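# Wheel cart through self-closing door into yellow bay

## Task

Push the utility cart through the self-closing door into the other room and leave it parked in the yellow bay, all four wheels fully within the taped outline and none resting on the tape. The case of copy paper must sit in the cart's top tray with no part of it overhanging the tray's edges. The door must be closed when you finish. One or both robots may work, but any robot that topples or is left leaning means failure.

## Robot and tools

ROBOTS. r1 and r2 are identical Hello Robot Stretch 4 units. Each has an omni-wheel base, a lift that rides up a mast, a telescoping arm reaching forward, a wrist (yaw, pitch, roll) and a two-finger gripper. Height is about 1.6 m; the base edge lies within 0.23 m of the base origin. Both may be used; they do not wait for each other.

TEAM HAZARDS. A hard squeeze between the two robots ends the scene as a failure, and a hard collision may too. Closing one gripper on the other robot's fingers counts as such a squeeze. Once bases touch, even a few more millimetres of driving presses hard. Objects touching a robot do not count. No state line reports robot-to-robot contact; judge it from images, lidar_m and wrist_depth_mm. Identical commands can give travel differing by about 3 cm per metre, so two robots sharing one load can pull on each other and tip.

FRAMES AND UNITS. Lengths in metres, angles in radians. Base frame: origin on the floor below the base centre, x forward, y left, z up. hand_pose (a point between open fingertips) is in this frame and only approximate. Odometry frame is the base frame at scene start; base_odometry counts wheel turns only, heading positive left, -3.142 to 3.142. Each robot reports in its own frames.

move. Arguments: r1, r2 (one object per robot), cameras, blocking. blocking must be false or the call is refused; it returns in about 0.5 s while motion continues. A robot omitted gets nothing new and keeps any running motion; a new move only replaces the targets it names. Inside a robot object: base and/or joints, plus optional speeds, pace, contact_limits; or end_of_arm alone.
- base: relative offset from the base's last reported position (or its current position if a move was still running). translate_m forward +, strafe_m left +, each -2 to 2 m; rotate_rad counter-clockwise +, -3.2 to 3.2. translate_m and strafe_m may be combined (straight-line drive, no turn); rotate_rad goes alone.
- joints: absolute targets by name. lift_m 0 to 1.2 (±0.004); arm_m 0 to 0.55 (±0.004); wrist_yaw_rad -1.134 to 4.276 (0 forward, + left, 3.14 folded back); wrist_pitch_rad -1.117 to 4.259 (0 level, 1.57 down); wrist_roll_rad -1.117 to 4.259 (+ clockwise seen from behind); gripper_m -0.038 to 0.141 fingertip gap (error up to 0.015; -0.02 or less makes fingers press together). Wrist tolerance ±0.02. Out-of-range joint targets are clipped; other bad values are refused; unknown keys make the call invalid.
- pace: slow, default, fast, max. Base 0.1/0.3/0.4/0.6 m/s and 1/2/3/4 rad/s; lift 0.15/0.3/0.4/0.5 m/s; arm 0.1/0.4/0.6/0.7 m/s; wrist 1.82 rad/s always. Lift above 0.2 slows the base, down to 0.3 m/s and 1 rad/s at 1.2. speeds gives per-joint caps (not gripper_m). Actions end by 14 s (time_out).
- contact_limits: 0 (gentlest) to 1 for arm_m, lift_m, translate_m, strafe_m, rotate_rad, placed beside the matching command; default 0.5. A base limit stays until the next base command. arm_m still needs 15-40 N to stop; for a light press use 0 and a target 1-3 mm past contact. Lifting a load: lift limit at least 0.15 for 1 kg, 0.3 for 2 kg.
- end_of_arm: "enable_torque" revives wrist or gripper motors that shut off.
- cameras: r1_/r2_ head_camera, head_left_camera, head_right_camera, wrist_camera, or "all"; [] for none.
An empty move returns full state, all images and the scene number.

RESULTS. The pictures line orders the images, which may lag the state slightly. Robots under "as last shown" were not commanded. The move line gives per robot "done" or its worst status. Statuses: done, moving, off_target (may still push), contact_stop (held back, goes slack), time_out (target dropped), limit_stop_at_own_body, limit_stop_at_tilt (lean over 6 degrees; slack until it eases), torque_fault (motor limp). on_its_own reports uncommanded behaviour such as slack joints, wheels or odd servo current. Any refused call, or any stop you did not order, cancels the remaining move, wait and finished_scene calls in that reply.

wait: seconds 0 to 10; returns early once a running move's robot settles. wait(0) shows "earlier move". stop: brakes everything and returns once still; braked parts may keep pressing; a "stop:" line tells whether slack wheels hold again. zoom_image: camera plus region [x0, y0, x1, y1] in pixels from top-left, at most 504 by 504, on the latest images only. finished_scene: scene = current scene number; the outcome must hold with no robot help; later calls go to the next scene.

SENSORS. lidar_m: 12 distances, 30-degree sectors, first straight ahead then counter-clockwise (4th left, 7th behind, 10th right); "-" is nothing seen or closer than 0.25 m; misses glass and thin legs. wrist_depth_mm: 7x7 grid of depths 100-2000 mm from top-left. base_tilt in degrees (forward, right) with a fixed offset of up to 3. turned_by_wheels versus turned_by_imu differing by over 0.1 rad means slip or a hit. motor_effort in percent, peak in brackets; servo_current in mA.

GRIPPING. Close to more than 0.015 below the object's width; about 0.06 below resists tugs; behind a handle use -0.02 or lower. A grip shows as higher gripper servo_current, not in gripper_m.

AVOID. Self-contact: gripper over base with low lift, tilted-up plus rolled or yawed-right wrists, folded wrist tilting or rolling. Tipping: turning or stopping with over 1 kg held and arm_m above 0.2, or strong pushes with a high gripper. Do not slam the door, drop the paper, hit fixed or heavy things, or let anything fall. Thinking time passes in the simulation while moves run, and a loose object may occasionally be nudged.

Each tool is called after ">>>" as name(argument=value, ...), one argument or row to a line, values as JSON.

## Session

>>> move(
)

Scene clock: 0.00 s.
r1.base_odometry: x=+0.000 y=+0.000 heading=+0.000
r1.turned_by_wheels: +0.000
r1.turned_by_imu: +0.000
r1.base_tilt: forward=-1.6 right=+1.3
r1.lidar_m: 1.92 2.25 3.81 1.93 0.97 0.84 0.83 0.93 0.77 0.76 0.93 1.59
r1.base_status: not commanded
r1.joint_positions: lift_m=+0.127 arm_m=+0.000 wrist_yaw_rad=+3.089 wrist_pitch_rad=+0.002 wrist_roll_rad=+0.000 gripper_m=+0.056
r1.joint_status: not commanded
r1.measured_speeds: all 0
r1.motor_effort: lift_m=+20 arm_m=-4 wheel_0=+0 wheel_1=+1 wheel_2=+1
r1.servo_current: wrist_yaw_rad=39 wrist_pitch_rad=46 wrist_roll_rad=65 gripper_m=39
r1.hand_pose: x=-0.1125 y=+0.1024 z=+0.3046 quat_wxyz=(+0.026, -0.001, +0.000, +1.000) (m; r1's base frame)
r1.wrist_depth_mm: 137 138 - - - - - / 113 139 - - - - - / 117 140 224 - - - - / 137 161 - - - - - / - - - - - - - / - - 191 - 187 - - / 842 759 750 788 788 732 768
r2.base_odometry: x=+0.000 y=+0.000 heading=+0.000
r2.turned_by_wheels: +0.000
r2.turned_by_imu: +0.000
r2.base_tilt: forward=-0.6 right=+0.1
r2.lidar_m: 2.02 1.45 1.40 1.49 2.01 2.22 2.34 3.17 1.60 3.62 2.59 2.46
r2.base_status: not commanded
r2.joint_positions: lift_m=+0.295 arm_m=+0.000 wrist_yaw_rad=+3.133 wrist_pitch_rad=+0.002 wrist_roll_rad=+0.000 gripper_m=+0.056
r2.joint_status: not commanded
r2.measured_speeds: all 0
r2.motor_effort: lift_m=+18 arm_m=-4 wheel_0=+0 wheel_1=-1 wheel_2=+0
r2.servo_current: wrist_yaw_rad=46 wrist_pitch_rad=39 wrist_roll_rad=46 gripper_m=59
r2.hand_pose: x=-0.1167 y=+0.0898 z=+0.4727 quat_wxyz=(+0.004, -0.001, +0.000, +1.000) (m; r2's base frame)
r2.wrist_depth_mm: - 140 - - - - - / - 126 150 - - - - / - 130 185 - - - - / 144 143 272 - - - - / 229 - - - - - - / 226 1576 196 1576 190 1618 1464 / 226 1060 1138 - - 1025 1060
pictures: r1_head_camera, r1_head_left_camera, r1_head_right_camera, r1_wrist_camera, r2_head_camera, r2_head_left_camera, r2_head_right_camera, r2_wrist_camera
Images, in order (width x height): r1_head_camera 420x560, r1_head_left_camera 420x672, r1_head_right_camera 420x672, r1_wrist_camera 616x392, r2_head_camera 420x560, r2_head_left_camera 420x672, r2_head_right_camera 420x672, r2_wrist_camera 616x392.

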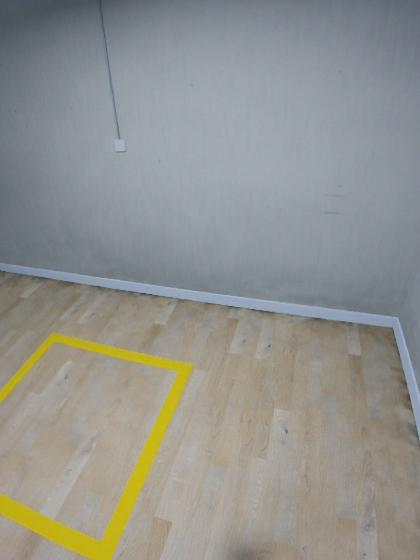

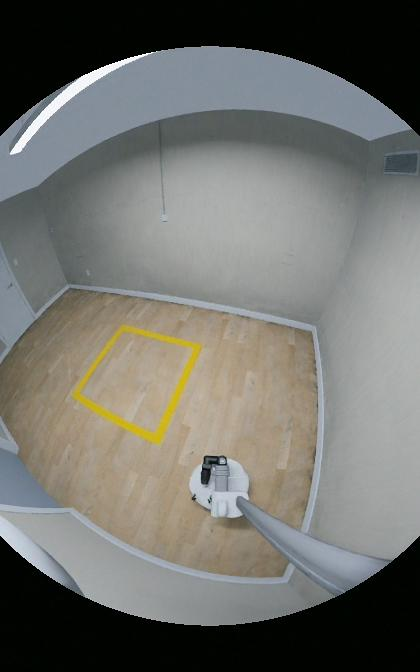

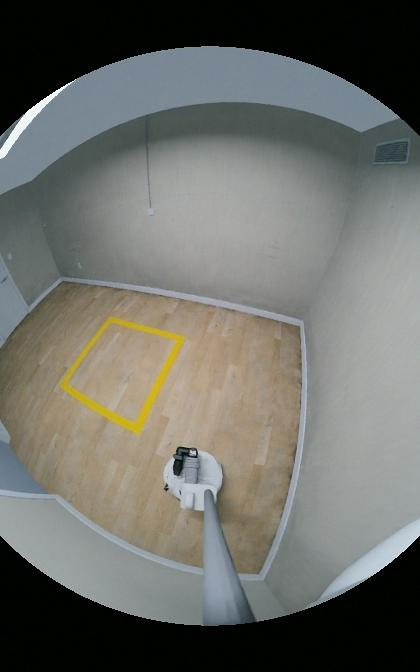

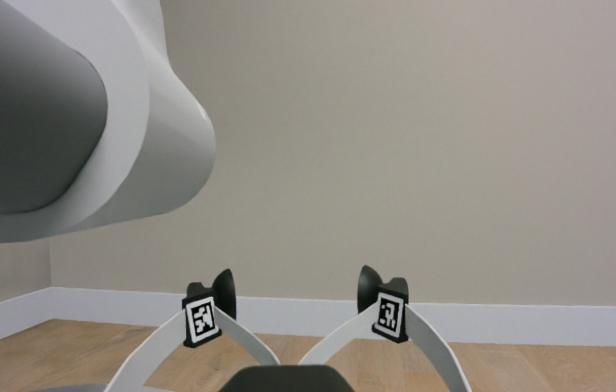

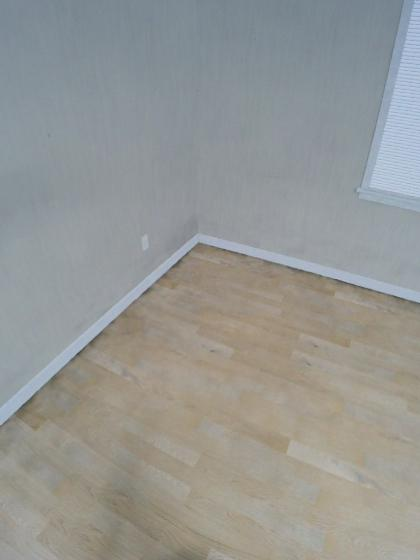

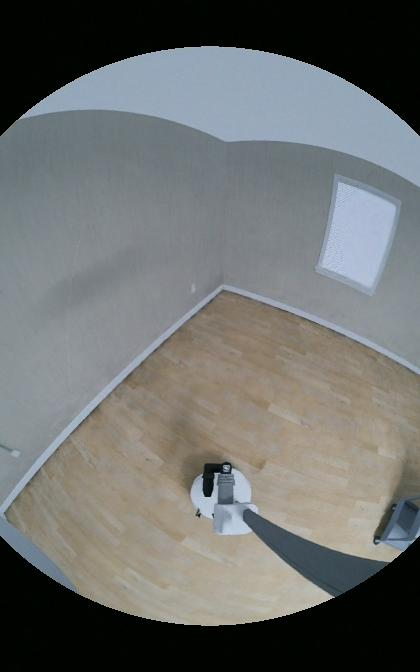

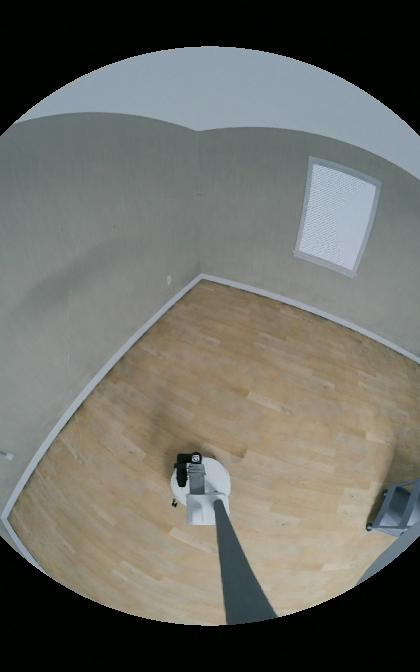

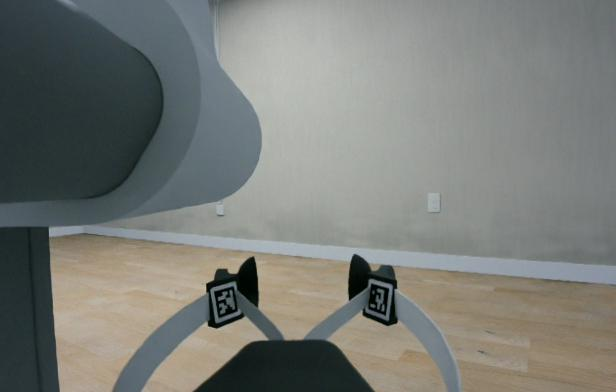

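>>> move(
  r1={"base": {"rotate_rad": 1.2}},
  r2={"base": {"rotate_rad": -1.3}},
  blocking=false,
)

>>> wait(
  seconds=2.5,
  cameras=["r1_head_camera", "r1_head_left_camera", "r1_head_right_camera", "r2_head_camera", "r2_head_left_camera", "r2_head_right_camera"],
)

Scene clock: 4.20 s.
move: r1 moving; r2 moving
r1.base_odometry: x=+0.000 y=+0.000 heading=+0.252
r1.turned_by_wheels: +0.252
r1.turned_by_imu: +0.252
r1.base_tilt: forward=-1.6 right=+1.2
r1.lidar_m: 1.98 2.71 3.66 1.25 0.89 0.80 0.87 0.80 0.77 0.82 1.11 1.92
r1.base_status: rotate_rad moving
r1.joint_positions: lift_m=+0.127 arm_m=+0.000 wrist_yaw_rad=+3.089 wrist_pitch_rad=+0.002 wrist_roll_rad=+0.000 gripper_m=+0.056
r1.joint_status: not commanded
r1.measured_speeds: translate_m=-0.001 strafe_m=-0.001 rotate_rad=+0.980 lift_m=+0.000 arm_m=+0.000 wrist_yaw_rad=+0.000 wrist_pitch_rad=+0.000 wrist_roll_rad=+0.000
r1.motor_effort: lift_m=+20(20) arm_m=-4(4) wheel_0=-8(9) wheel_1=-6(9) wheel_2=-7(7)
r1.servo_current: wrist_yaw_rad=59(59) wrist_pitch_rad=39(46) wrist_roll_rad=46(59) gripper_m=39(39)
r1.hand_pose: x=-0.1125 y=+0.1024 z=+0.3046 quat_wxyz=(+0.026, -0.001, +0.000, +1.000) (m; r1's base frame)
r1.wrist_depth_mm: 136 138 - - - - - / 113 139 - - - - - / 114 140 226 - - - - / 137 160 - - - - - / - - - - - - - / - 1060 190 - 187 - - / 778 750 750 798 750 699 732
r2.base_odometry: x=+0.000 y=+0.000 heading=-0.252
r2.turned_by_wheels: -0.252
r2.turned_by_imu: -0.244
r2.base_tilt: forward=-0.7 right=+0.1
r2.lidar_m: 2.52 1.62 1.40 1.40 1.67 2.23 2.24 2.64 1.59 1.63 2.93 2.49
r2.base_status: rotate_rad moving
r2.joint_positions: lift_m=+0.295 arm_m=+0.000 wrist_yaw_rad=+3.133 wrist_pitch_rad=+0.002 wrist_roll_rad=+0.000 gripper_m=+0.056
r2.joint_status: not commanded
r2.measured_speeds: translate_m=+0.000 strafe_m=+0.000 rotate_rad=-0.974 lift_m=+0.000 arm_m=+0.000 wrist_yaw_rad=+0.000 wrist_pitch_rad=+0.000 wrist_roll_rad=+0.000
r2.motor_effort: lift_m=+18(18) arm_m=-4(4) wheel_0=+8(9) wheel_1=+8(10) wheel_2=+9(11)
r2.servo_current: wrist_yaw_rad=33(52) wrist_pitch_rad=39(46) wrist_roll_rad=52(52) gripper_m=39(59)
r2.hand_pose: x=-0.1167 y=+0.0898 z=+0.4727 quat_wxyz=(+0.004, -0.001, +0.000, +1.000) (m; r2's base frame)
r2.wrist_depth_mm: - 141 - - - - - / - 127 150 - - - - / - 130 184 - - - - / 144 143 272 - - - - / 229 - - - - - - / 227 1576 196 1576 190 1661 1464 / 226 1060 1138 - - 1060 1060
pictures: none

Scene clock: 5.53 s.
earlier move: r1 done; r2 moving
r1.base_odometry: x=+0.000 y=+0.000 heading=+1.200
r1.turned_by_wheels: +0.948
r1.turned_by_imu: +0.953
r1.base_tilt: forward=-1.6 right=+1.3
r1.lidar_m: 3.90 1.54 0.93 0.82 0.85 0.82 0.77 0.75 1.00 1.89 1.97 2.45
r1.base_status: done
r1.joint_positions: lift_m=+0.127 arm_m=+0.000 wrist_yaw_rad=+3.089 wrist_pitch_rad=+0.002 wrist_roll_rad=+0.000 gripper_m=+0.056
r1.joint_status: not commanded
r1.measured_speeds: all 0
r1.motor_effort: lift_m=+20(20) arm_m=-4(4) wheel_0=-2(10) wheel_1=-2(9) wheel_2=+0(8)
r1.servo_current: wrist_yaw_rad=65(65) wrist_pitch_rad=39(52) wrist_roll_rad=59(65) gripper_m=39(46)
r1.hand_pose: x=-0.1125 y=+0.1024 z=+0.3046 quat_wxyz=(+0.026, -0.001, +0.000, +1.000) (m; r1's base frame)
r1.wrist_depth_mm: 136 139 - - - - - / 113 139 - - - - - / 117 139 229 - - - - / 137 162 - - - - - / - - - - - - - / - - 191 - 188 - - / 788 163 750 798 778 778 778
r2.base_odometry: x=+0.000 y=+0.000 heading=-1.299
r2.turned_by_wheels: -1.047
r2.turned_by_imu: -1.020
r2.base_tilt: forward=-0.7 right=+0.1
r2.lidar_m: 2.90 2.47 2.51 1.63 1.42 1.41 1.68 2.22 2.23 2.66 1.63 1.65
r2.base_status: rotate_rad moving
r2.joint_positions: lift_m=+0.295 arm_m=+0.000 wrist_yaw_rad=+3.133 wrist_pitch_rad=+0.002 wrist_roll_rad=+0.000 gripper_m=+0.056
r2.joint_status: not commanded
r2.measured_speeds: all 0
r2.motor_effort: lift_m=+18(18) arm_m=-4(4) wheel_0=+2(11) wheel_1=+4(11) wheel_2=+5(11)
r2.servo_current: wrist_yaw_rad=46(59) wrist_pitch_rad=33(46) wrist_roll_rad=46(52) gripper_m=46(59)
r2.hand_pose: x=-0.1167 y=+0.0898 z=+0.4727 quat_wxyz=(+0.004, -0.001, +0.000, +1.000) (m; r2's base frame)
r2.wrist_depth_mm: - 140 - - - - - / - 126 151 - - - - / - 129 184 - - - - / 144 144 265 - - - - / 230 - - - - - - / 227 1576 195 1576 190 - - / 226 1042 1138 - - 1025 1025
wait: 1.33 of 2.5 s (r1 has come to rest)
pictures: r1_head_camera, r1_head_left_camera, r1_head_right_camera, r2_head_camera, r2_head_left_camera, r2_head_right_camera
Images, in order (width x height): r1_head_camera 420x560, r1_head_left_camera 420x672, r1_head_right_camera 420x672, r2_head_camera 420x560, r2_head_left_camera 420x672, r2_head_right_camera 420x672.

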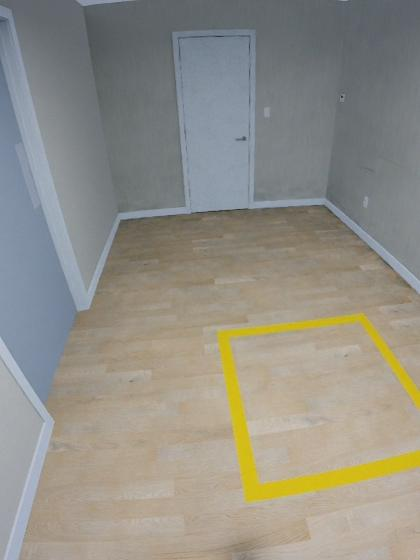

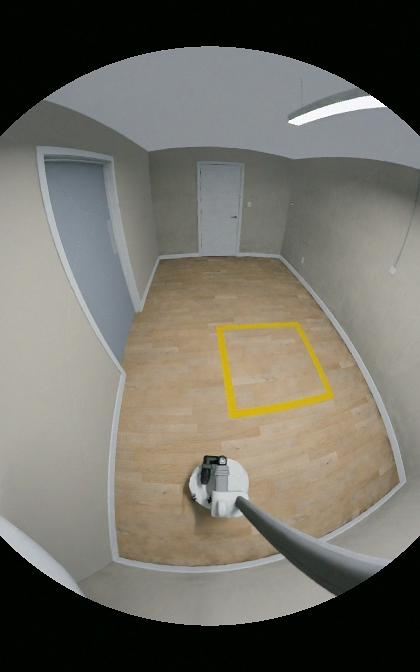

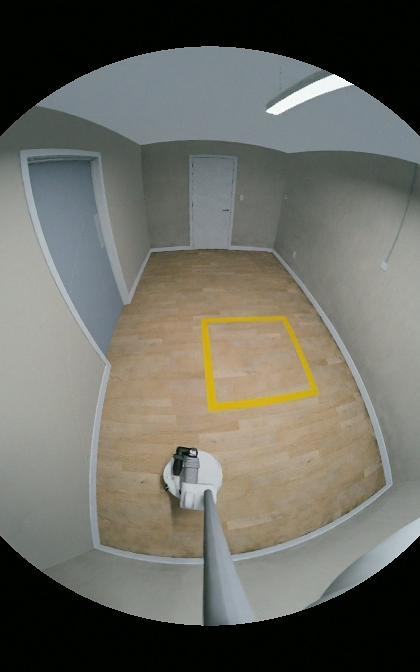

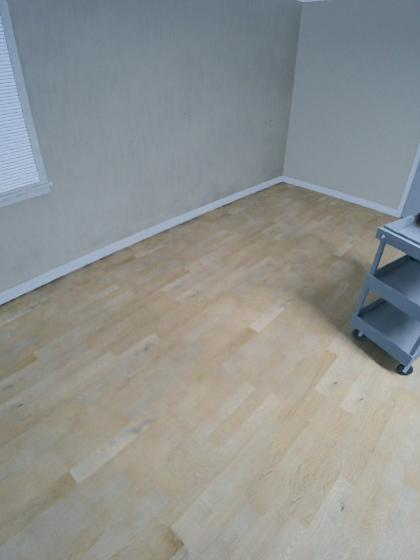

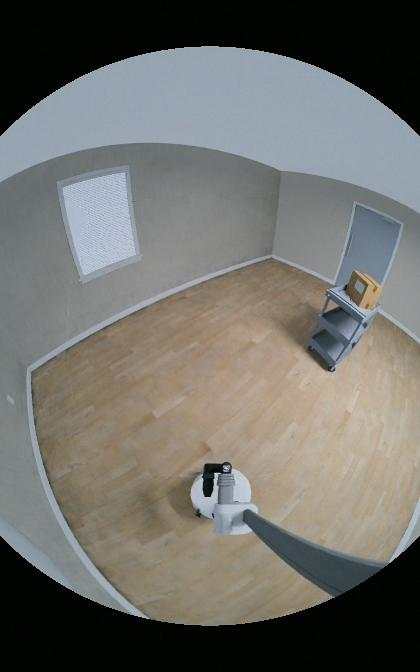

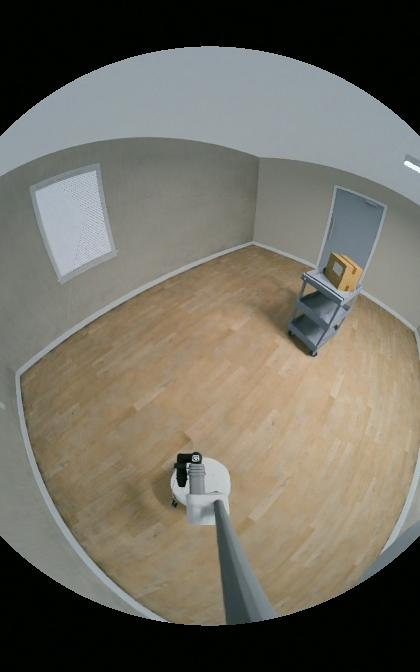

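>>> move(
  r1={"base": {"rotate_rad": 0.7}},
  r2={"base": {"rotate_rad": -0.6}},
  blocking=false,
)

>>> wait(
  seconds=2.5,
)

>>> wait(
  seconds=0.5,
  cameras=["r1_head_camera", "r1_head_left_camera", "r2_head_camera", "r2_head_left_camera", "r2_head_right_camera"],
)

Scene clock: 11.13 s.
earlier move: r2 done
move: r1 moving; r2 moving
r1.base_odometry: x=+0.000 y=+0.000 heading=+1.452
r1.turned_by_wheels: +0.252
r1.turned_by_imu: +0.253
r1.base_tilt: forward=-1.6 right=+1.2
r1.lidar_m: 2.27 1.08 0.87 0.84 0.93 0.78 0.77 0.87 1.34 1.91 2.09 3.19
r1.base_status: rotate_rad moving
r1.joint_positions: lift_m=+0.127 arm_m=+0.000 wrist_yaw_rad=+3.089 wrist_pitch_rad=+0.002 wrist_roll_rad=+0.000 gripper_m=+0.056
r1.joint_status: not commanded
r1.measured_speeds: translate_m=-0.001 strafe_m=-0.001 rotate_rad=+0.981 lift_m=+0.000 arm_m=+0.000 wrist_yaw_rad=+0.000 wrist_pitch_rad=+0.000 wrist_roll_rad=+0.000
r1.motor_effort: lift_m=+20(20) arm_m=-4(4) wheel_0=-10(10) wheel_1=-6(8) wheel_2=-6(7)
r1.servo_current: wrist_yaw_rad=46(52) wrist_pitch_rad=46(46) wrist_roll_rad=46(65) gripper_m=46(46)
r1.hand_pose: x=-0.1125 y=+0.1024 z=+0.3046 quat_wxyz=(+0.026, -0.001, +0.000, +1.000) (m; r1's base frame)
r1.wrist_depth_mm: 136 139 - - - - - / 114 139 - - - - - / 118 139 229 - - - - / 137 162 - - - - - / - - - - - - - / - - 190 - 187 - - / 798 707 750 143 741 768 820
r2.base_odometry: x=+0.000 y=+0.000 heading=-1.551
r2.turned_by_wheels: -0.252
r2.turned_by_imu: -0.245
r2.base_tilt: forward=-0.6 right=+0.1
r2.lidar_m: 3.50 2.57 2.49 1.95 1.45 1.40 1.49 2.09 2.22 2.32 3.26 1.61
r2.base_status: rotate_rad moving
r2.joint_positions: lift_m=+0.295 arm_m=+0.000 wrist_yaw_rad=+3.133 wrist_pitch_rad=+0.002 wrist_roll_rad=+0.000 gripper_m=+0.056
r2.joint_status: not commanded
r2.measured_speeds: translate_m=+0.001 strafe_m=+0.000 rotate_rad=-0.968 lift_m=+0.000 arm_m=+0.000 wrist_yaw_rad=+0.000 wrist_pitch_rad=+0.000 wrist_roll_rad=+0.000
r2.motor_effort: lift_m=+18(18) arm_m=-4(4) wheel_0=+9(13) wheel_1=+9(10) wheel_2=+9(12)
r2.servo_current: wrist_yaw_rad=46(59) wrist_pitch_rad=39(46) wrist_roll_rad=52(59) gripper_m=52(52)
r2.hand_pose: x=-0.1167 y=+0.0898 z=+0.4727 quat_wxyz=(+0.004, -0.001, +0.000, +1.000) (m; r2's base frame)
r2.wrist_depth_mm: - 140 - - - - - / - 127 142 - - - - / - 129 185 - - - - / 144 144 260 - - - - / 231 - - - - - - / 228 1576 196 1308 190 - - / 226 1078 1138 - - 1025 1098
pictures: none

Scene clock: 12.03 s.
earlier move: r1 moving; r2 done
r1.base_odometry: x=+0.000 y=+0.000 heading=+1.899
r1.turned_by_wheels: +0.447
r1.turned_by_imu: +0.450
r1.base_tilt: forward=-1.6 right=+1.3
r1.lidar_m: 1.18 0.86 0.82 0.88 0.79 0.78 0.83 1.18 1.95 2.07 2.89 2.89
r1.base_status: rotate_rad moving
r1.joint_positions: lift_m=+0.127 arm_m=+0.000 wrist_yaw_rad=+3.089 wrist_pitch_rad=+0.002 wrist_roll_rad=+0.000 gripper_m=+0.056
r1.joint_status: not commanded
r1.measured_speeds: all 0
r1.motor_effort: lift_m=+20(20) arm_m=-4(4) wheel_0=-4(10) wheel_1=-1(9) wheel_2=+1(7)
r1.servo_current: wrist_yaw_rad=59(65) wrist_pitch_rad=46(52) wrist_roll_rad=33(65) gripper_m=39(46)
r1.hand_pose: x=-0.1125 y=+0.1024 z=+0.3046 quat_wxyz=(+0.026, -0.001, +0.000, +1.000) (m; r1's base frame)
r1.wrist_depth_mm: 136 138 - - - - - / 114 139 - - - - - / 118 140 229 - - - - / 137 162 - - - - - / - - - - - - - / 1205 1098 190 - 187 - - / 854 750 759 798 750 - -
r2.base_odometry: x=+0.000 y=+0.000 heading=-1.898
r2.turned_by_wheels: -0.347
r2.turned_by_imu: -0.338
r2.base_tilt: forward=-0.7 right=+0.1
r2.lidar_m: 1.63 3.02 2.48 2.49 1.71 1.43 1.40 1.59 2.22 2.23 2.54 1.80
r2.base_status: done
r2.joint_positions: lift_m=+0.295 arm_m=+0.000 wrist_yaw_rad=+3.133 wrist_pitch_rad=+0.002 wrist_roll_rad=+0.000 gripper_m=+0.056
r2.joint_status: not commanded
r2.measured_speeds: all 0
r2.motor_effort: lift_m=+18(18) arm_m=-4(4) wheel_0=+5(13) wheel_1=+2(10) wheel_2=+5(12)
r2.servo_current: wrist_yaw_rad=52(59) wrist_pitch_rad=39(46) wrist_roll_rad=46(59) gripper_m=46(52)
r2.hand_pose: x=-0.1167 y=+0.0898 z=+0.4727 quat_wxyz=(+0.004, -0.001, +0.000, +1.000) (m; r2's base frame)
r2.wrist_depth_mm: - 141 - - - - - / - 127 141 - - - - / - 130 185 - - - - / 144 143 207 - - - - / 220 - - - - - - / 227 1464 192 171 190 - - / 227 1078 1138 - - 1042 1060
wait: 0.90 of 2.5 s (r2 has come to rest)
pictures: none

Scene clock: 12.10 s.
earlier move: r1 done
r1.base_odometry: x=+0.000 y=+0.000 heading=+1.899
r1.turned_by_wheels: +0.000
r1.turned_by_imu: +0.000
r1.base_tilt: forward=-1.6 right=+1.3
r1.lidar_m: 1.18 0.88 0.84 0.91 0.80 0.76 0.84 1.19 1.94 2.05 2.92 2.87
r1.base_status: done
r1.joint_positions: lift_m=+0.127 arm_m=+0.000 wrist_yaw_rad=+3.089 wrist_pitch_rad=+0.002 wrist_roll_rad=+0.000 gripper_m=+0.056
r1.joint_status: not commanded
r1.measured_speeds: all 0
r1.motor_effort: lift_m=+20(20) arm_m=-4(4) wheel_0=-3(10) wheel_1=-1(9) wheel_2=-1(7)
r1.servo_current: wrist_yaw_rad=52(65) wrist_pitch_rad=46(52) wrist_roll_rad=52(65) gripper_m=46(46)
r1.hand_pose: x=-0.1125 y=+0.1024 z=+0.3046 quat_wxyz=(+0.026, -0.001, +0.000, +1.000) (m; r1's base frame)
r1.wrist_depth_mm: 136 139 - - - - - / 113 139 - - - - - / 118 139 229 - - - - / 137 162 - - - - - / - - - - - - - / 1182 1078 190 - 187 - - / 854 741 750 798 741 - -
r2.base_odometry: x=+0.000 y=+0.000 heading=-1.898
r2.turned_by_wheels: +0.000
r2.turned_by_imu: +0.000
r2.base_tilt: forward=-0.7 right=+0.0
r2.lidar_m: 1.57 3.02 2.49 2.49 1.72 1.40 1.41 1.61 2.23 2.23 2.51 1.80
r2.base_status: done
r2.joint_positions: lift_m=+0.295 arm_m=+0.000 wrist_yaw_rad=+3.133 wrist_pitch_rad=+0.002 wrist_roll_rad=+0.000 gripper_m=+0.056
r2.joint_status: not commanded
r2.measured_speeds: all 0
r2.motor_effort: lift_m=+18(18) arm_m=-4(4) wheel_0=+4(13) wheel_1=+2(10) wheel_2=+5(12)
r2.servo_current: wrist_yaw_rad=52(59) wrist_pitch_rad=39(46) wrist_roll_rad=46(59) gripper_m=46(52)
r2.hand_pose: x=-0.1167 y=+0.0898 z=+0.4727 quat_wxyz=(+0.004, -0.001, +0.000, +1.000) (m; r2's base frame)
r2.wrist_depth_mm: - 141 - - - - - / - 127 141 - - - - / - 130 185 - - - - / 144 143 207 - - - - / 220 - - - - - - / 228 1464 193 170 190 - - / 225 1060 1138 - - 1025 1060
wait: 0.07 of 0.5 s (r1 has come to rest)
pictures: r1_head_camera, r1_head_left_camera, r2_head_camera, r2_head_left_camera, r2_head_right_camera
Images, in order (width x height): r1_head_camera 420x560, r1_head_left_camera 420x672, r2_head_camera 420x560, r2_head_left_camera 420x672, r2_head_right_camera 420x672.

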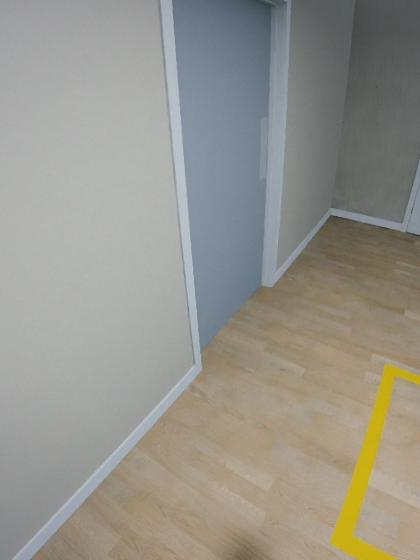

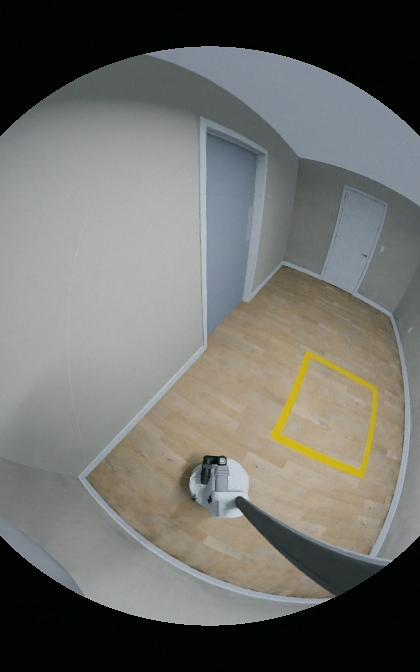

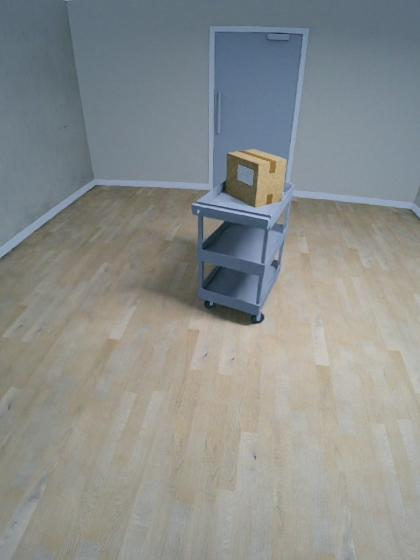

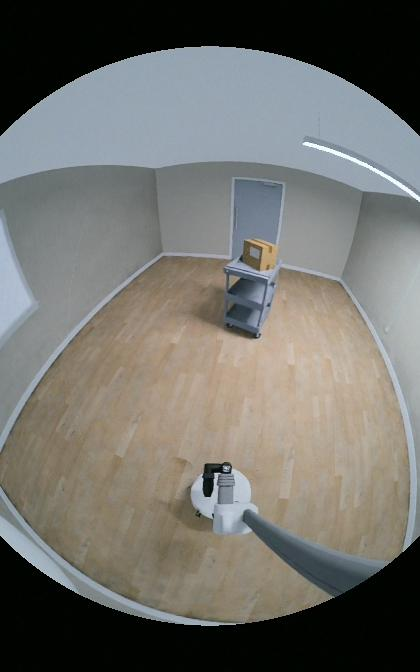

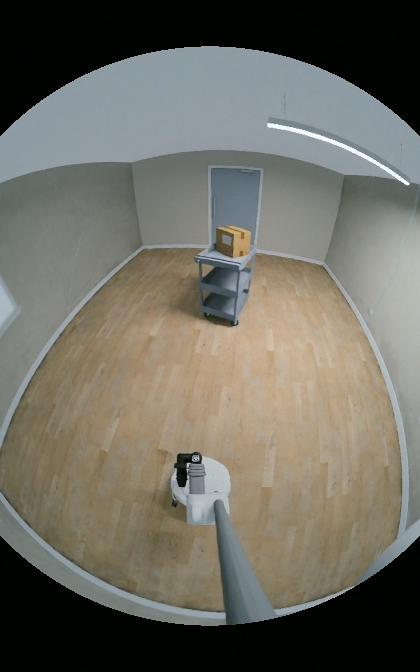

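>>> zoom_image(
  camera="r2_head_camera",
  region=[160, 0, 340, 340],
)

>>> zoom_image(
  camera="r1_head_camera",
  region=[100, 0, 420, 400],
)

Scaled by 1.482 from the camera's 420x560 image, which has a finer 1200x1600 frame.

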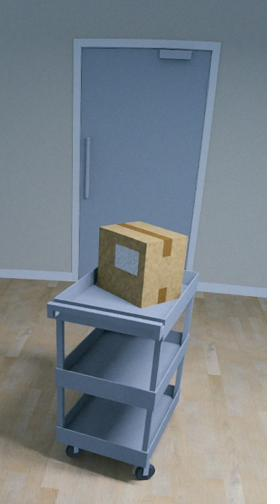

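Scaled by 1.260 from the camera's 420x560 image, which has a finer 600x800 frame.

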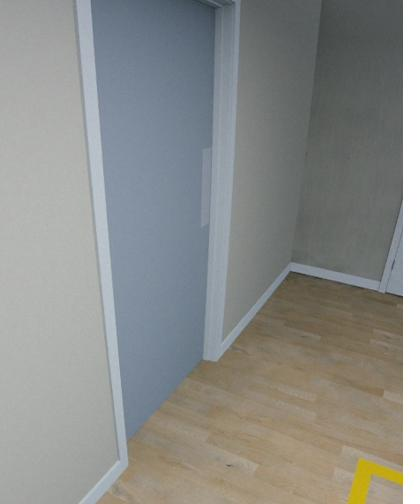

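>>> move(
  r2={"base": {"translate_m": 0.75}},
  blocking=false,
)

>>> wait(
  seconds=4,
  cameras=["r2_head_camera", "r2_head_left_camera", "r2_head_right_camera"],
)

>>> zoom_image(
  camera="r2_head_camera",
  region=[100, 0, 400, 450],
)

Scene clock: 88.33 s.
move: r2 moving
r1: as last shown
r1.lidar_m: 1.15 0.86 0.84 0.90 0.79 0.75 0.81 1.17 1.94 2.07 2.91 2.90
r1.motor_effort: lift_m=+20(20) arm_m=-4(4) wheel_0=-4(4) wheel_1=+0(1) wheel_2=-1(1)
r1.servo_current: wrist_yaw_rad=33(52) wrist_pitch_rad=39(52) wrist_roll_rad=46(59) gripper_m=39(52)
r1.wrist_depth_mm: 136 138 - - - - - / 113 140 - - - - - / 118 139 228 - - - - / 137 162 - - - - - / - - - - - - - / 1182 1078 191 - 187 - - / 842 750 759 788 750 - -
r2.base_odometry: x=-0.010 y=-0.030 heading=-1.898
r2.turned_by_wheels: +0.000
r2.turned_by_imu: +0.001
r2.base_tilt: forward=-0.7 right=+0.1
r2.lidar_m: 1.60 2.99 2.52 2.47 1.75 1.45 1.42 1.61 2.24 2.23 2.53 1.69
r2.base_status: translate_m moving
r2.joint_positions: lift_m=+0.295 arm_m=+0.000 wrist_yaw_rad=+3.133 wrist_pitch_rad=+0.002 wrist_roll_rad=+0.000 gripper_m=+0.056
r2.joint_status: not commanded
r2.measured_speeds: translate_m=+0.123 strafe_m=+0.000 rotate_rad=-0.001 lift_m=+0.000 arm_m=+0.000 wrist_yaw_rad=+0.000 wrist_pitch_rad=+0.000 wrist_roll_rad=+0.000
r2.motor_effort: lift_m=+18(18) arm_m=-4(4) wheel_0=+4(10) wheel_1=+7(9) wheel_2=-11(13)
r2.servo_current: wrist_yaw_rad=39(52) wrist_pitch_rad=33(46) wrist_roll_rad=39(52) gripper_m=52(52)
r2.hand_pose: x=-0.1167 y=+0.0898 z=+0.4727 quat_wxyz=(+0.004, -0.001, +0.000, +1.000) (m; r2's base frame)
r2.wrist_depth_mm: - 141 - - - - - / - 126 142 - - - - / - 129 183 - - - - / 144 143 217 - - - - / 219 - - - - - - / 227 1576 192 1281 190 - 1336 / 225 1078 1138 - - 1042 1060
pictures: none

Scene clock: 91.83 s.
earlier move: r2 done
r1.base_odometry: x=+0.000 y=+0.000 heading=+1.899
r1.turned_by_wheels: +0.000
r1.turned_by_imu: +0.000
r1.base_tilt: forward=-1.6 right=+1.3
r1.lidar_m: 1.18 0.85 0.82 0.90 0.79 0.77 0.82 1.17 1.94 2.07 2.92 2.91
r1.base_status: not commanded
r1.joint_positions: lift_m=+0.127 arm_m=+0.000 wrist_yaw_rad=+3.089 wrist_pitch_rad=+0.002 wrist_roll_rad=+0.000 gripper_m=+0.056
r1.joint_status: not commanded
r1.measured_speeds: all 0
r1.motor_effort: lift_m=+20(20) arm_m=-4(4) wheel_0=-3(4) wheel_1=-1(1) wheel_2=-1(1)
r1.servo_current: wrist_yaw_rad=52(65) wrist_pitch_rad=33(52) wrist_roll_rad=46(78) gripper_m=39(52)
r1.hand_pose: x=-0.1125 y=+0.1024 z=+0.3046 quat_wxyz=(+0.026, -0.001, +0.000, +1.000) (m; r1's base frame)
r1.wrist_depth_mm: 136 138 - - - - - / 113 140 - - - - - / 118 140 229 - - - - / 137 161 - - - - - / - - - - - - - / 1182 1078 190 - 187 - - / 842 741 750 798 732 - -
r2.base_odometry: x=-0.241 y=-0.710 heading=-1.898
r2.turned_by_wheels: +0.000
r2.turned_by_imu: +0.001
r2.base_tilt: forward=-0.7 right=+0.1
r2.lidar_m: 0.93 2.86 2.38 2.33 2.59 2.16 2.14 2.43 2.42 2.39 2.70 0.90
r2.base_status: done
r2.joint_positions: lift_m=+0.295 arm_m=+0.000 wrist_yaw_rad=+3.133 wrist_pitch_rad=+0.002 wrist_roll_rad=+0.000 gripper_m=+0.056
r2.joint_status: not commanded
r2.measured_speeds: all 0
r2.motor_effort: lift_m=+18(18) arm_m=-4(4) wheel_0=+3(11) wheel_1=+3(9) wheel_2=-4(13)
r2.servo_current: wrist_yaw_rad=46(59) wrist_pitch_rad=39(46) wrist_roll_rad=52(65) gripper_m=52(59)
r2.hand_pose: x=-0.1167 y=+0.0898 z=+0.4727 quat_wxyz=(+0.004, -0.001, +0.000, +1.000) (m; r2's base frame)
r2.wrist_depth_mm: - 140 - - - - - / - 127 150 - - - - / - 129 185 - - - - / 144 143 264 - - - - / 230 - - - - - - / 227 1576 196 1576 190 1576 1464 / 227 1078 1138 - - 1025 1078
wait: 3.50 of 4 s (r2 has come to rest)
pictures: r2_head_camera, r2_head_left_camera, r2_head_right_camera
Images, in order (width x height): r2_head_camera 420x560, r2_head_left_camera 420x672, r2_head_right_camera 420x672.

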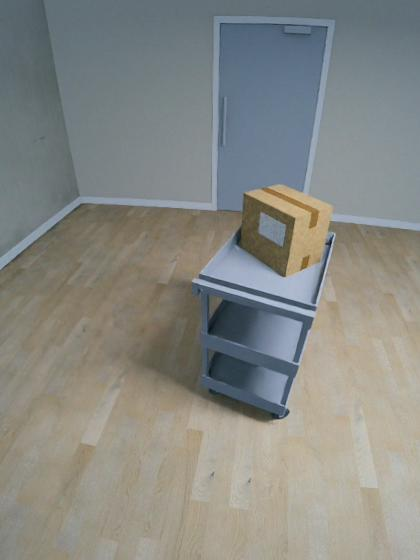

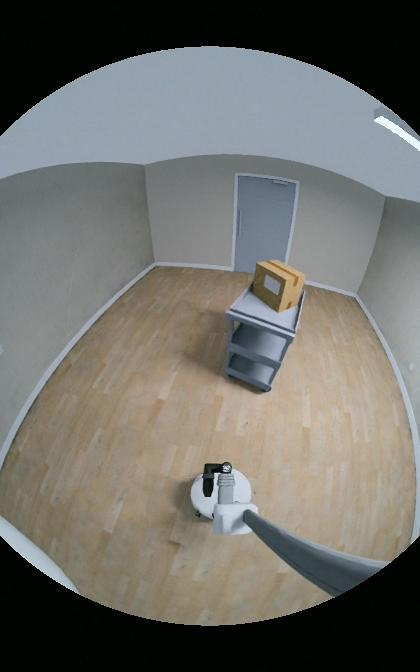

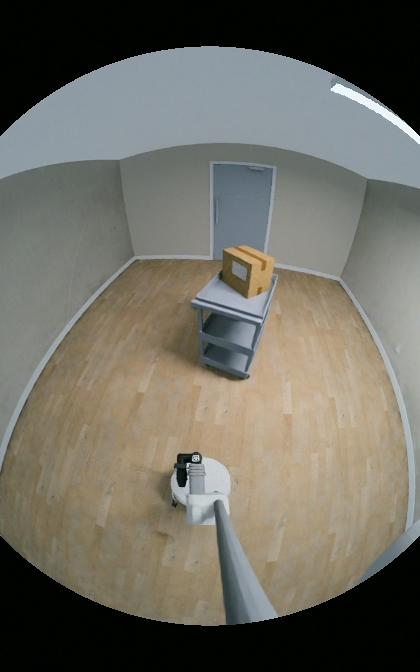

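Scaled by 1.120 from the camera's 420x560 image, which has a finer 1200x1600 frame.

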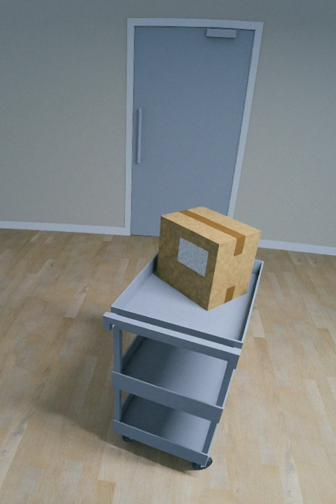

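>>> zoom_image(
  camera="r2_head_camera",
  region=[180, 170, 350, 320],
)

Scaled by 2.965 from the camera's 420x560 image, which has a finer 1200x1600 frame.

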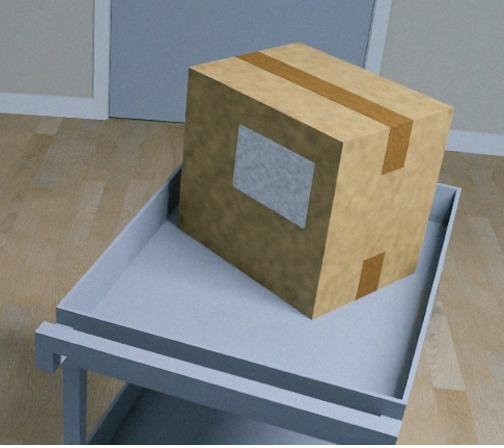

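>>> move(
  r2={"base": {"translate_m": 0.55, "strafe_m": 0.5}, "pace": "fast"},
  blocking=false,
)

>>> wait(
  seconds=4,
)

>>> move(
  r2={"base": {"translate_m": 0.75, "strafe_m": 0.0}, "pace": "fast"},
  blocking=false,
)

>>> wait(
  seconds=4,
  cameras=["r2_head_camera", "r2_head_left_camera", "r2_head_right_camera"],
)

Scene clock: 165.73 s.
move: r2 moving
r1: as last shown
r1.lidar_m: 1.17 0.88 0.84 0.90 0.78 0.76 0.83 1.19 1.94 2.07 2.90 2.89
r1.motor_effort: lift_m=+20(20) arm_m=-4(4) wheel_0=-4(4) wheel_1=-1(1) wheel_2=-1(1)
r1.servo_current: wrist_yaw_rad=39(65) wrist_pitch_rad=46(46) wrist_roll_rad=59(59) gripper_m=39(46)
r1.wrist_depth_mm: 137 139 - - - - - / 113 139 - - - - - / 118 139 229 - - - - / 137 161 - - - - - / - - - - - - - / 1182 1118 191 - 187 - - / 842 750 750 798 750 - -
r2.base_odometry: x=-0.220 y=-0.759 heading=-1.898
r2.turned_by_wheels: +0.000
r2.turned_by_imu: +0.000
r2.base_tilt: forward=-0.6 right=+0.0
r2.lidar_m: 0.91 2.79 2.33 2.28 2.60 2.20 2.18 2.48 2.44 2.42 2.75 0.85
r2.base_status: translate_m moving; strafe_m moving
r2.joint_positions: lift_m=+0.295 arm_m=+0.000 wrist_yaw_rad=+3.133 wrist_pitch_rad=+0.002 wrist_roll_rad=+0.000 gripper_m=+0.056
r2.joint_status: not commanded
r2.measured_speeds: translate_m=+0.151 strafe_m=+0.136 rotate_rad=+0.003 lift_m=+0.000 arm_m=+0.000 wrist_yaw_rad=+0.000 wrist_pitch_rad=+0.000 wrist_roll_rad=+0.000
r2.motor_effort: lift_m=+18(18) arm_m=-4(4) wheel_0=-8(11) wheel_1=+13(13) wheel_2=-12(13)
r2.servo_current: wrist_yaw_rad=46(59) wrist_pitch_rad=39(46) wrist_roll_rad=65(65) gripper_m=46(52)
r2.hand_pose: x=-0.1167 y=+0.0898 z=+0.4727 quat_wxyz=(+0.004, -0.001, +0.000, +1.000) (m; r2's base frame)
r2.wrist_depth_mm: - 140 - - - - - / - 123 145 - - - - / - 127 187 - - - - / 144 143 293 - - - - / 226 - - - - - - / 224 1576 196 1576 190 1618 1464 / 223 1060 1160 - - 1025 1078
pictures: none

Scene clock: 168.33 s.
earlier move: r2 done
r1.base_odometry: x=+0.000 y=+0.000 heading=+1.899
r1.turned_by_wheels: +0.000
r1.turned_by_imu: +0.000
r1.base_tilt: forward=-1.6 right=+1.2
r1.lidar_m: 1.15 0.87 0.83 0.89 0.81 0.77 0.83 1.20 1.95 2.07 2.91 2.88
r1.base_status: not commanded
r1.joint_positions: lift_m=+0.127 arm_m=+0.000 wrist_yaw_rad=+3.089 wrist_pitch_rad=+0.002 wrist_roll_rad=+0.000 gripper_m=+0.056
r1.joint_status: not commanded
r1.measured_speeds: all 0
r1.motor_effort: lift_m=+20(20) arm_m=-4(4) wheel_0=-3(4) wheel_1=-1(1) wheel_2=-1(1)
r1.servo_current: wrist_yaw_rad=52(72) wrist_pitch_rad=46(52) wrist_roll_rad=39(72) gripper_m=52(52)
r1.hand_pose: x=-0.1125 y=+0.1024 z=+0.3046 quat_wxyz=(+0.026, -0.001, +0.000, +1.000) (m; r1's base frame)
r1.wrist_depth_mm: 136 139 - - - - - / 114 139 - - - - - / 118 140 229 - - - - / 137 161 - - - - - / - - - - - - - / 1205 1098 190 - 187 - - / 842 750 750 798 750 - -
r2.base_odometry: x=+0.056 y=-1.392 heading=-1.899
r2.turned_by_wheels: +0.000
r2.turned_by_imu: +0.001
r2.base_tilt: forward=-0.7 right=+0.0
r2.lidar_m: 3.18 2.13 1.77 1.75 1.94 2.59 2.58 2.94 3.02 2.98 0.67 0.68
r2.base_status: done
r2.joint_positions: lift_m=+0.295 arm_m=+0.000 wrist_yaw_rad=+3.133 wrist_pitch_rad=+0.002 wrist_roll_rad=+0.000 gripper_m=+0.056
r2.joint_status: not commanded
r2.measured_speeds: all 0
r2.motor_effort: lift_m=+18(18) arm_m=-4(4) wheel_0=-3(11) wheel_1=-1(15) wheel_2=-4(14)
r2.servo_current: wrist_yaw_rad=46(59) wrist_pitch_rad=39(46) wrist_roll_rad=46(65) gripper_m=46(59)
r2.hand_pose: x=-0.1167 y=+0.0898 z=+0.4727 quat_wxyz=(+0.004, -0.001, +0.000, +1.000) (m; r2's base frame)
r2.wrist_depth_mm: - 141 - - - - - / - 126 151 - - - - / - 129 185 - - - - / 144 143 264 - - - - / 229 - - - - - - / 228 1576 196 1537 190 1576 1430 / 226 1060 1138 - - 1042 1060
wait: 2.60 of 4 s (r2 has come to rest)
pictures: none

Scene clock: 168.83 s.
move: r2 moving
r1: as last shown
r1.base_tilt: forward=-1.6 right=+1.3
r1.lidar_m: 1.14 0.88 0.83 0.90 0.80 0.76 0.82 1.18 1.94 2.07 2.91 2.89
r1.servo_current: wrist_yaw_rad=20(65) wrist_pitch_rad=33(46) wrist_roll_rad=52(72) gripper_m=33(52)
r1.wrist_depth_mm: 136 138 - - - - - / 113 139 - - - - - / 117 140 229 - - - - / 137 162 - - - - - / - - - - - - - / 1182 1078 190 - 187 - - / 842 750 750 798 759 - -
r2.base_odometry: x=+0.040 y=-1.439 heading=-1.898
r2.turned_by_wheels: +0.000
r2.turned_by_imu: +0.000
r2.base_tilt: forward=-0.7 right=+0.1
r2.lidar_m: 3.19 2.12 1.76 1.76 1.98 2.65 2.62 2.96 3.01 0.93 0.62 0.77
r2.base_status: translate_m moving; strafe_m moving
r2.joint_positions: lift_m=+0.295 arm_m=+0.000 wrist_yaw_rad=+3.133 wrist_pitch_rad=+0.002 wrist_roll_rad=+0.000 gripper_m=+0.056
r2.joint_status: not commanded
r2.measured_speeds: translate_m=+0.194 strafe_m=-0.001 rotate_rad=-0.003 lift_m=+0.000 arm_m=+0.000 wrist_yaw_rad=+0.000 wrist_pitch_rad=+0.000 wrist_roll_rad=+0.000
r2.motor_effort: lift_m=+18(18) arm_m=-4(4) wheel_0=+8(11) wheel_1=+8(9) wheel_2=-15(17)
r2.servo_current: wrist_yaw_rad=39(52) wrist_pitch_rad=46(46) wrist_roll_rad=39(59) gripper_m=39(52)
r2.hand_pose: x=-0.1167 y=+0.0898 z=+0.4727 quat_wxyz=(+0.004, -0.001, +0.000, +1.000) (m; r2's base frame)
r2.wrist_depth_mm: - 140 - - - - - / - 123 145 - - - - / - 128 187 - - - - / 144 144 293 - - - - / 226 - - - - - - / 225 1618 196 1537 190 1661 1430 / 222 1060 1138 - - 1042 1078
pictures: none

Scene clock: 171.50 s.
earlier move: r2 done
r1.base_odometry: x=+0.000 y=+0.000 heading=+1.899
r1.turned_by_wheels: +0.000
r1.turned_by_imu: +0.000
r1.base_tilt: forward=-1.6 right=+1.3
r1.lidar_m: 1.17 0.86 0.84 0.90 0.79 0.76 0.82 1.18 1.95 2.05 2.93 2.89
r1.base_status: not commanded
r1.joint_positions: lift_m=+0.127 arm_m=+0.000 wrist_yaw_rad=+3.089 wrist_pitch_rad=+0.002 wrist_roll_rad=+0.000 gripper_m=+0.056
r1.joint_status: not commanded
r1.measured_speeds: all 0
r1.motor_effort: lift_m=+20(20) arm_m=-4(4) wheel_0=-3(4) wheel_1=-1(1) wheel_2=-1(1)
r1.servo_current: wrist_yaw_rad=59(72) wrist_pitch_rad=39(52) wrist_roll_rad=59(72) gripper_m=39(52)
r1.hand_pose: x=-0.1125 y=+0.1024 z=+0.3046 quat_wxyz=(+0.026, -0.001, +0.000, +1.000) (m; r1's base frame)
r1.wrist_depth_mm: 136 139 - - - - - / 114 139 - - - - - / 118 140 229 - - - - / 137 163 - - - - - / - - - - - - - / 1182 1078 190 - 188 - - / 854 759 759 798 741 - -
r2.base_odometry: x=-0.186 y=-2.102 heading=-1.898
r2.turned_by_wheels: +0.000
r2.turned_by_imu: +0.001
r2.base_tilt: forward=-0.7 right=+0.1
r2.lidar_m: 2.49 1.93 1.61 1.60 1.84 2.98 3.29 3.74 0.54 0.55 0.74 2.49
r2.base_status: done
r2.joint_positions: lift_m=+0.295 arm_m=+0.000 wrist_yaw_rad=+3.133 wrist_pitch_rad=+0.002 wrist_roll_rad=+0.000 gripper_m=+0.056
r2.joint_status: not commanded
r2.measured_speeds: all 0
r2.motor_effort: lift_m=+18(18) arm_m=-4(4) wheel_0=+2(12) wheel_1=+3(10) wheel_2=-2(17)
r2.servo_current: wrist_yaw_rad=52(59) wrist_pitch_rad=33(52) wrist_roll_rad=39(65) gripper_m=52(52)
r2.hand_pose: x=-0.1167 y=+0.0898 z=+0.4727 quat_wxyz=(+0.004, -0.001, +0.000, +1.000) (m; r2's base frame)
r2.wrist_depth_mm: - 141 - - - - - / - 126 151 - - - - / - 130 185 - - - - / 144 144 265 - - - - / 229 - - - - - - / 228 1618 196 1576 190 1618 1464 / 227 1078 1138 - - 1042 1060
wait: 2.67 of 4 s (r2 has come to rest)
pictures: r2_head_camera, r2_head_left_camera, r2_head_right_camera
Images, in order (width x height): r2_head_camera 420x560, r2_head_left_camera 420x672, r2_head_right_camera 420x672.

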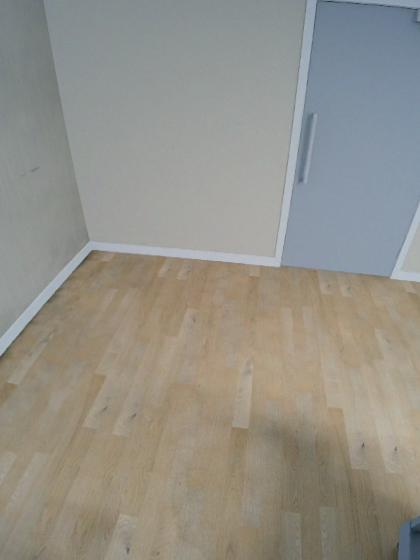

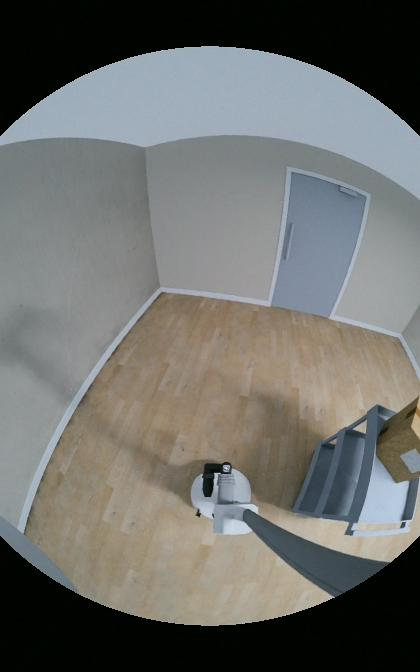

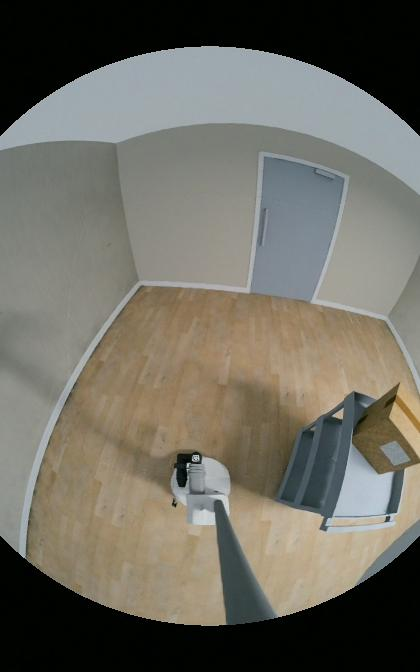

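>>> move(
  r2={"base": {"rotate_rad": -1.75}},
  blocking=false,
)

>>> wait(
  seconds=3,
  cameras=["r2_head_camera", "r2_head_left_camera", "r2_head_right_camera"],
)

>>> zoom_image(
  camera="r2_head_camera",
  region=[0, 60, 420, 560],
)

Scene clock: 178.97 s.
move: r2 moving
r1: as last shown
r1.base_tilt: forward=-1.6 right=+1.2
r1.lidar_m: 1.18 0.89 0.83 0.91 0.80 0.77 0.82 1.19 1.93 2.06 2.87 2.90
r1.motor_effort: lift_m=+20(20) arm_m=-4(4) wheel_0=-4(4) wheel_1=-1(1) wheel_2=-1(1)
r1.servo_current: wrist_yaw_rad=39(59) wrist_pitch_rad=39(46) wrist_roll_rad=39(65) gripper_m=39(39)
r1.wrist_depth_mm: 136 138 - - - - - / 113 139 - - - - - / 117 140 229 - - - - / 137 162 - - - - - / - - - - - - - / 1182 1060 190 - 187 - - / 842 741 759 809 750 - -
r2.base_odometry: x=-0.186 y=-2.102 heading=-2.150
r2.turned_by_wheels: -0.252
r2.turned_by_imu: -0.244
r2.base_tilt: forward=-0.7 right=+0.1
r2.lidar_m: 2.46 2.40 1.72 1.59 1.66 2.20 3.35 3.41 3.30 0.51 0.61 2.61
r2.base_status: rotate_rad moving
r2.joint_positions: lift_m=+0.295 arm_m=+0.000 wrist_yaw_rad=+3.133 wrist_pitch_rad=+0.002 wrist_roll_rad=+0.000 gripper_m=+0.056
r2.joint_status: not commanded
r2.measured_speeds: translate_m=+0.000 strafe_m=+0.000 rotate_rad=-0.975 lift_m=+0.000 arm_m=+0.000 wrist_yaw_rad=+0.000 wrist_pitch_rad=+0.000 wrist_roll_rad=+0.000
r2.motor_effort: lift_m=+18(18) arm_m=-4(4) wheel_0=+10(10) wheel_1=+9(10) wheel_2=+10(10)
r2.servo_current: wrist_yaw_rad=52(65) wrist_pitch_rad=33(46) wrist_roll_rad=52(52) gripper_m=46(52)
r2.hand_pose: x=-0.1167 y=+0.0898 z=+0.4727 quat_wxyz=(+0.004, -0.001, +0.000, +1.000) (m; r2's base frame)
r2.wrist_depth_mm: - 141 - - - - - / - 126 151 - - - - / - 130 185 - - - - / 144 144 264 - - - - / 230 - - - - - - / 227 1537 196 1576 190 1618 1464 / 226 1060 1138 - - 1060 1060
pictures: none

Scene clock: 180.63 s.
earlier move: r2 done
r1.base_odometry: x=+0.000 y=+0.000 heading=+1.899
r1.turned_by_wheels: +0.000
r1.turned_by_imu: +0.000
r1.base_tilt: forward=-1.6 right=+1.3
r1.lidar_m: 1.17 0.88 0.84 0.89 0.79 0.76 0.84 1.18 1.94 2.07 2.90 2.87
r1.base_status: not commanded
r1.joint_positions: lift_m=+0.127 arm_m=+0.000 wrist_yaw_rad=+3.089 wrist_pitch_rad=+0.002 wrist_roll_rad=+0.000 gripper_m=+0.056
r1.joint_status: not commanded
r1.measured_speeds: all 0
r1.motor_effort: lift_m=+20(20) arm_m=-4(4) wheel_0=-3(4) wheel_1=-1(1) wheel_2=-1(1)
r1.servo_current: wrist_yaw_rad=39(65) wrist_pitch_rad=39(52) wrist_roll_rad=52(65) gripper_m=39(52)
r1.hand_pose: x=-0.1125 y=+0.1024 z=+0.3046 quat_wxyz=(+0.026, -0.001, +0.000, +1.000) (m; r1's base frame)
r1.wrist_depth_mm: 136 138 - - - - - / 113 139 - - - - - / 118 140 229 - - - - / 137 162 - - - - - / - - - - - - - / 1160 1078 190 - 188 - - / 842 732 759 788 741 - -
r2.base_odometry: x=-0.186 y=-2.102 heading=+2.635
r2.turned_by_wheels: -1.498
r2.turned_by_imu: -1.458
r2.base_tilt: forward=-0.7 right=+0.1
r2.lidar_m: 0.51 0.64 2.58 2.46 2.19 1.66 1.60 1.69 2.36 3.31 3.48 0.55
r2.base_status: done
r2.joint_positions: lift_m=+0.295 arm_m=+0.000 wrist_yaw_rad=+3.133 wrist_pitch_rad=+0.002 wrist_roll_rad=+0.000 gripper_m=+0.056
r2.joint_status: not commanded
r2.measured_speeds: all 0
r2.motor_effort: lift_m=+18(18) arm_m=-4(4) wheel_0=+3(11) wheel_1=+2(12) wheel_2=+3(12)
r2.servo_current: wrist_yaw_rad=46(65) wrist_pitch_rad=39(46) wrist_roll_rad=39(59) gripper_m=46(52)
r2.hand_pose: x=-0.1167 y=+0.0898 z=+0.4727 quat_wxyz=(+0.004, -0.001, +0.000, +1.000) (m; r2's base frame)
r2.wrist_depth_mm: - 141 - - - - - / - 126 142 - - - - / - 129 185 - - - - / 144 143 208 - - - - / 220 - - - - - - / 227 1576 195 1397 190 1464 1430 / 226 1098 1138 - - 1042 1060
wait: 1.67 of 3 s (r2 has come to rest)
pictures: r2_head_camera, r2_head_left_camera, r2_head_right_camera
Images, in order (width x height): r2_head_camera 420x560, r2_head_left_camera 420x672, r2_head_right_camera 420x672.

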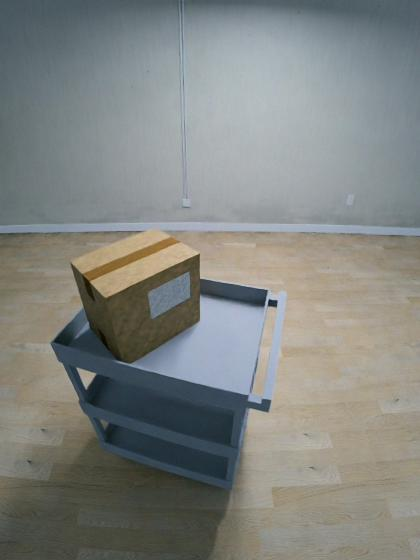

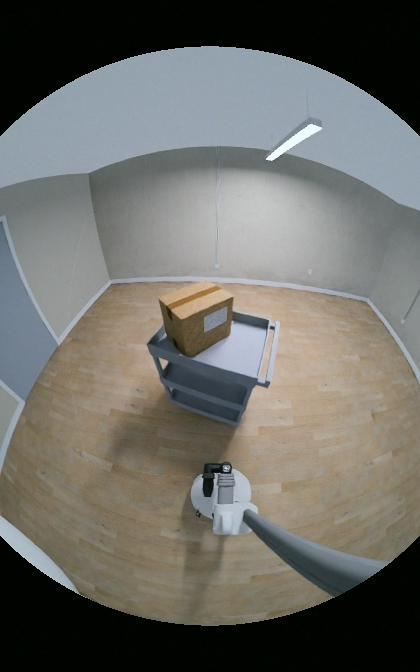

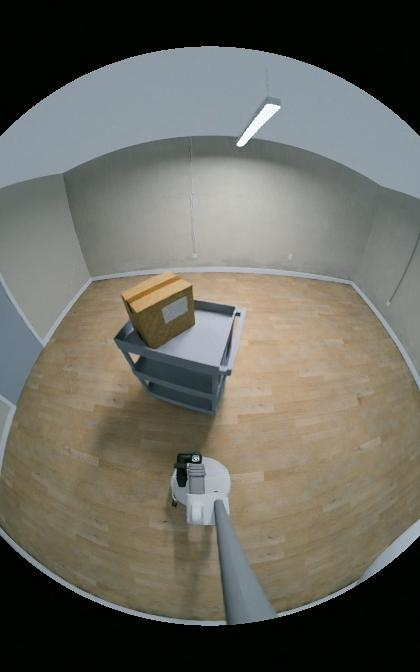

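Scaled by 1.008 from the camera's 420x560 image, which has a finer 1200x1600 frame.

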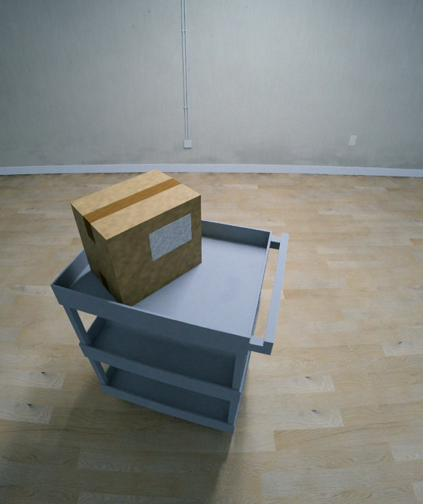

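>>> zoom_image(
  camera="r2_head_camera",
  region=[40, 220, 220, 400],
)

Scaled by 2.800 from the camera's 420x560 image, which has a finer 1200x1600 frame.

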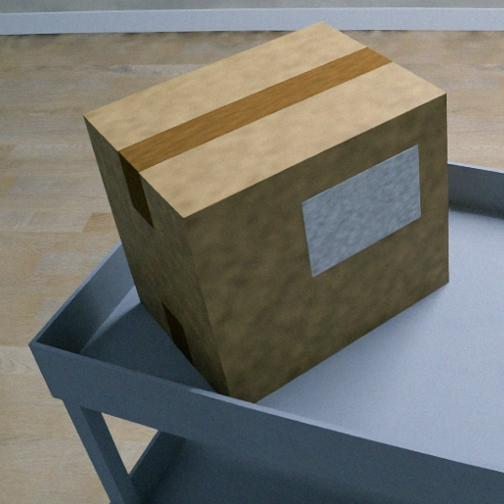

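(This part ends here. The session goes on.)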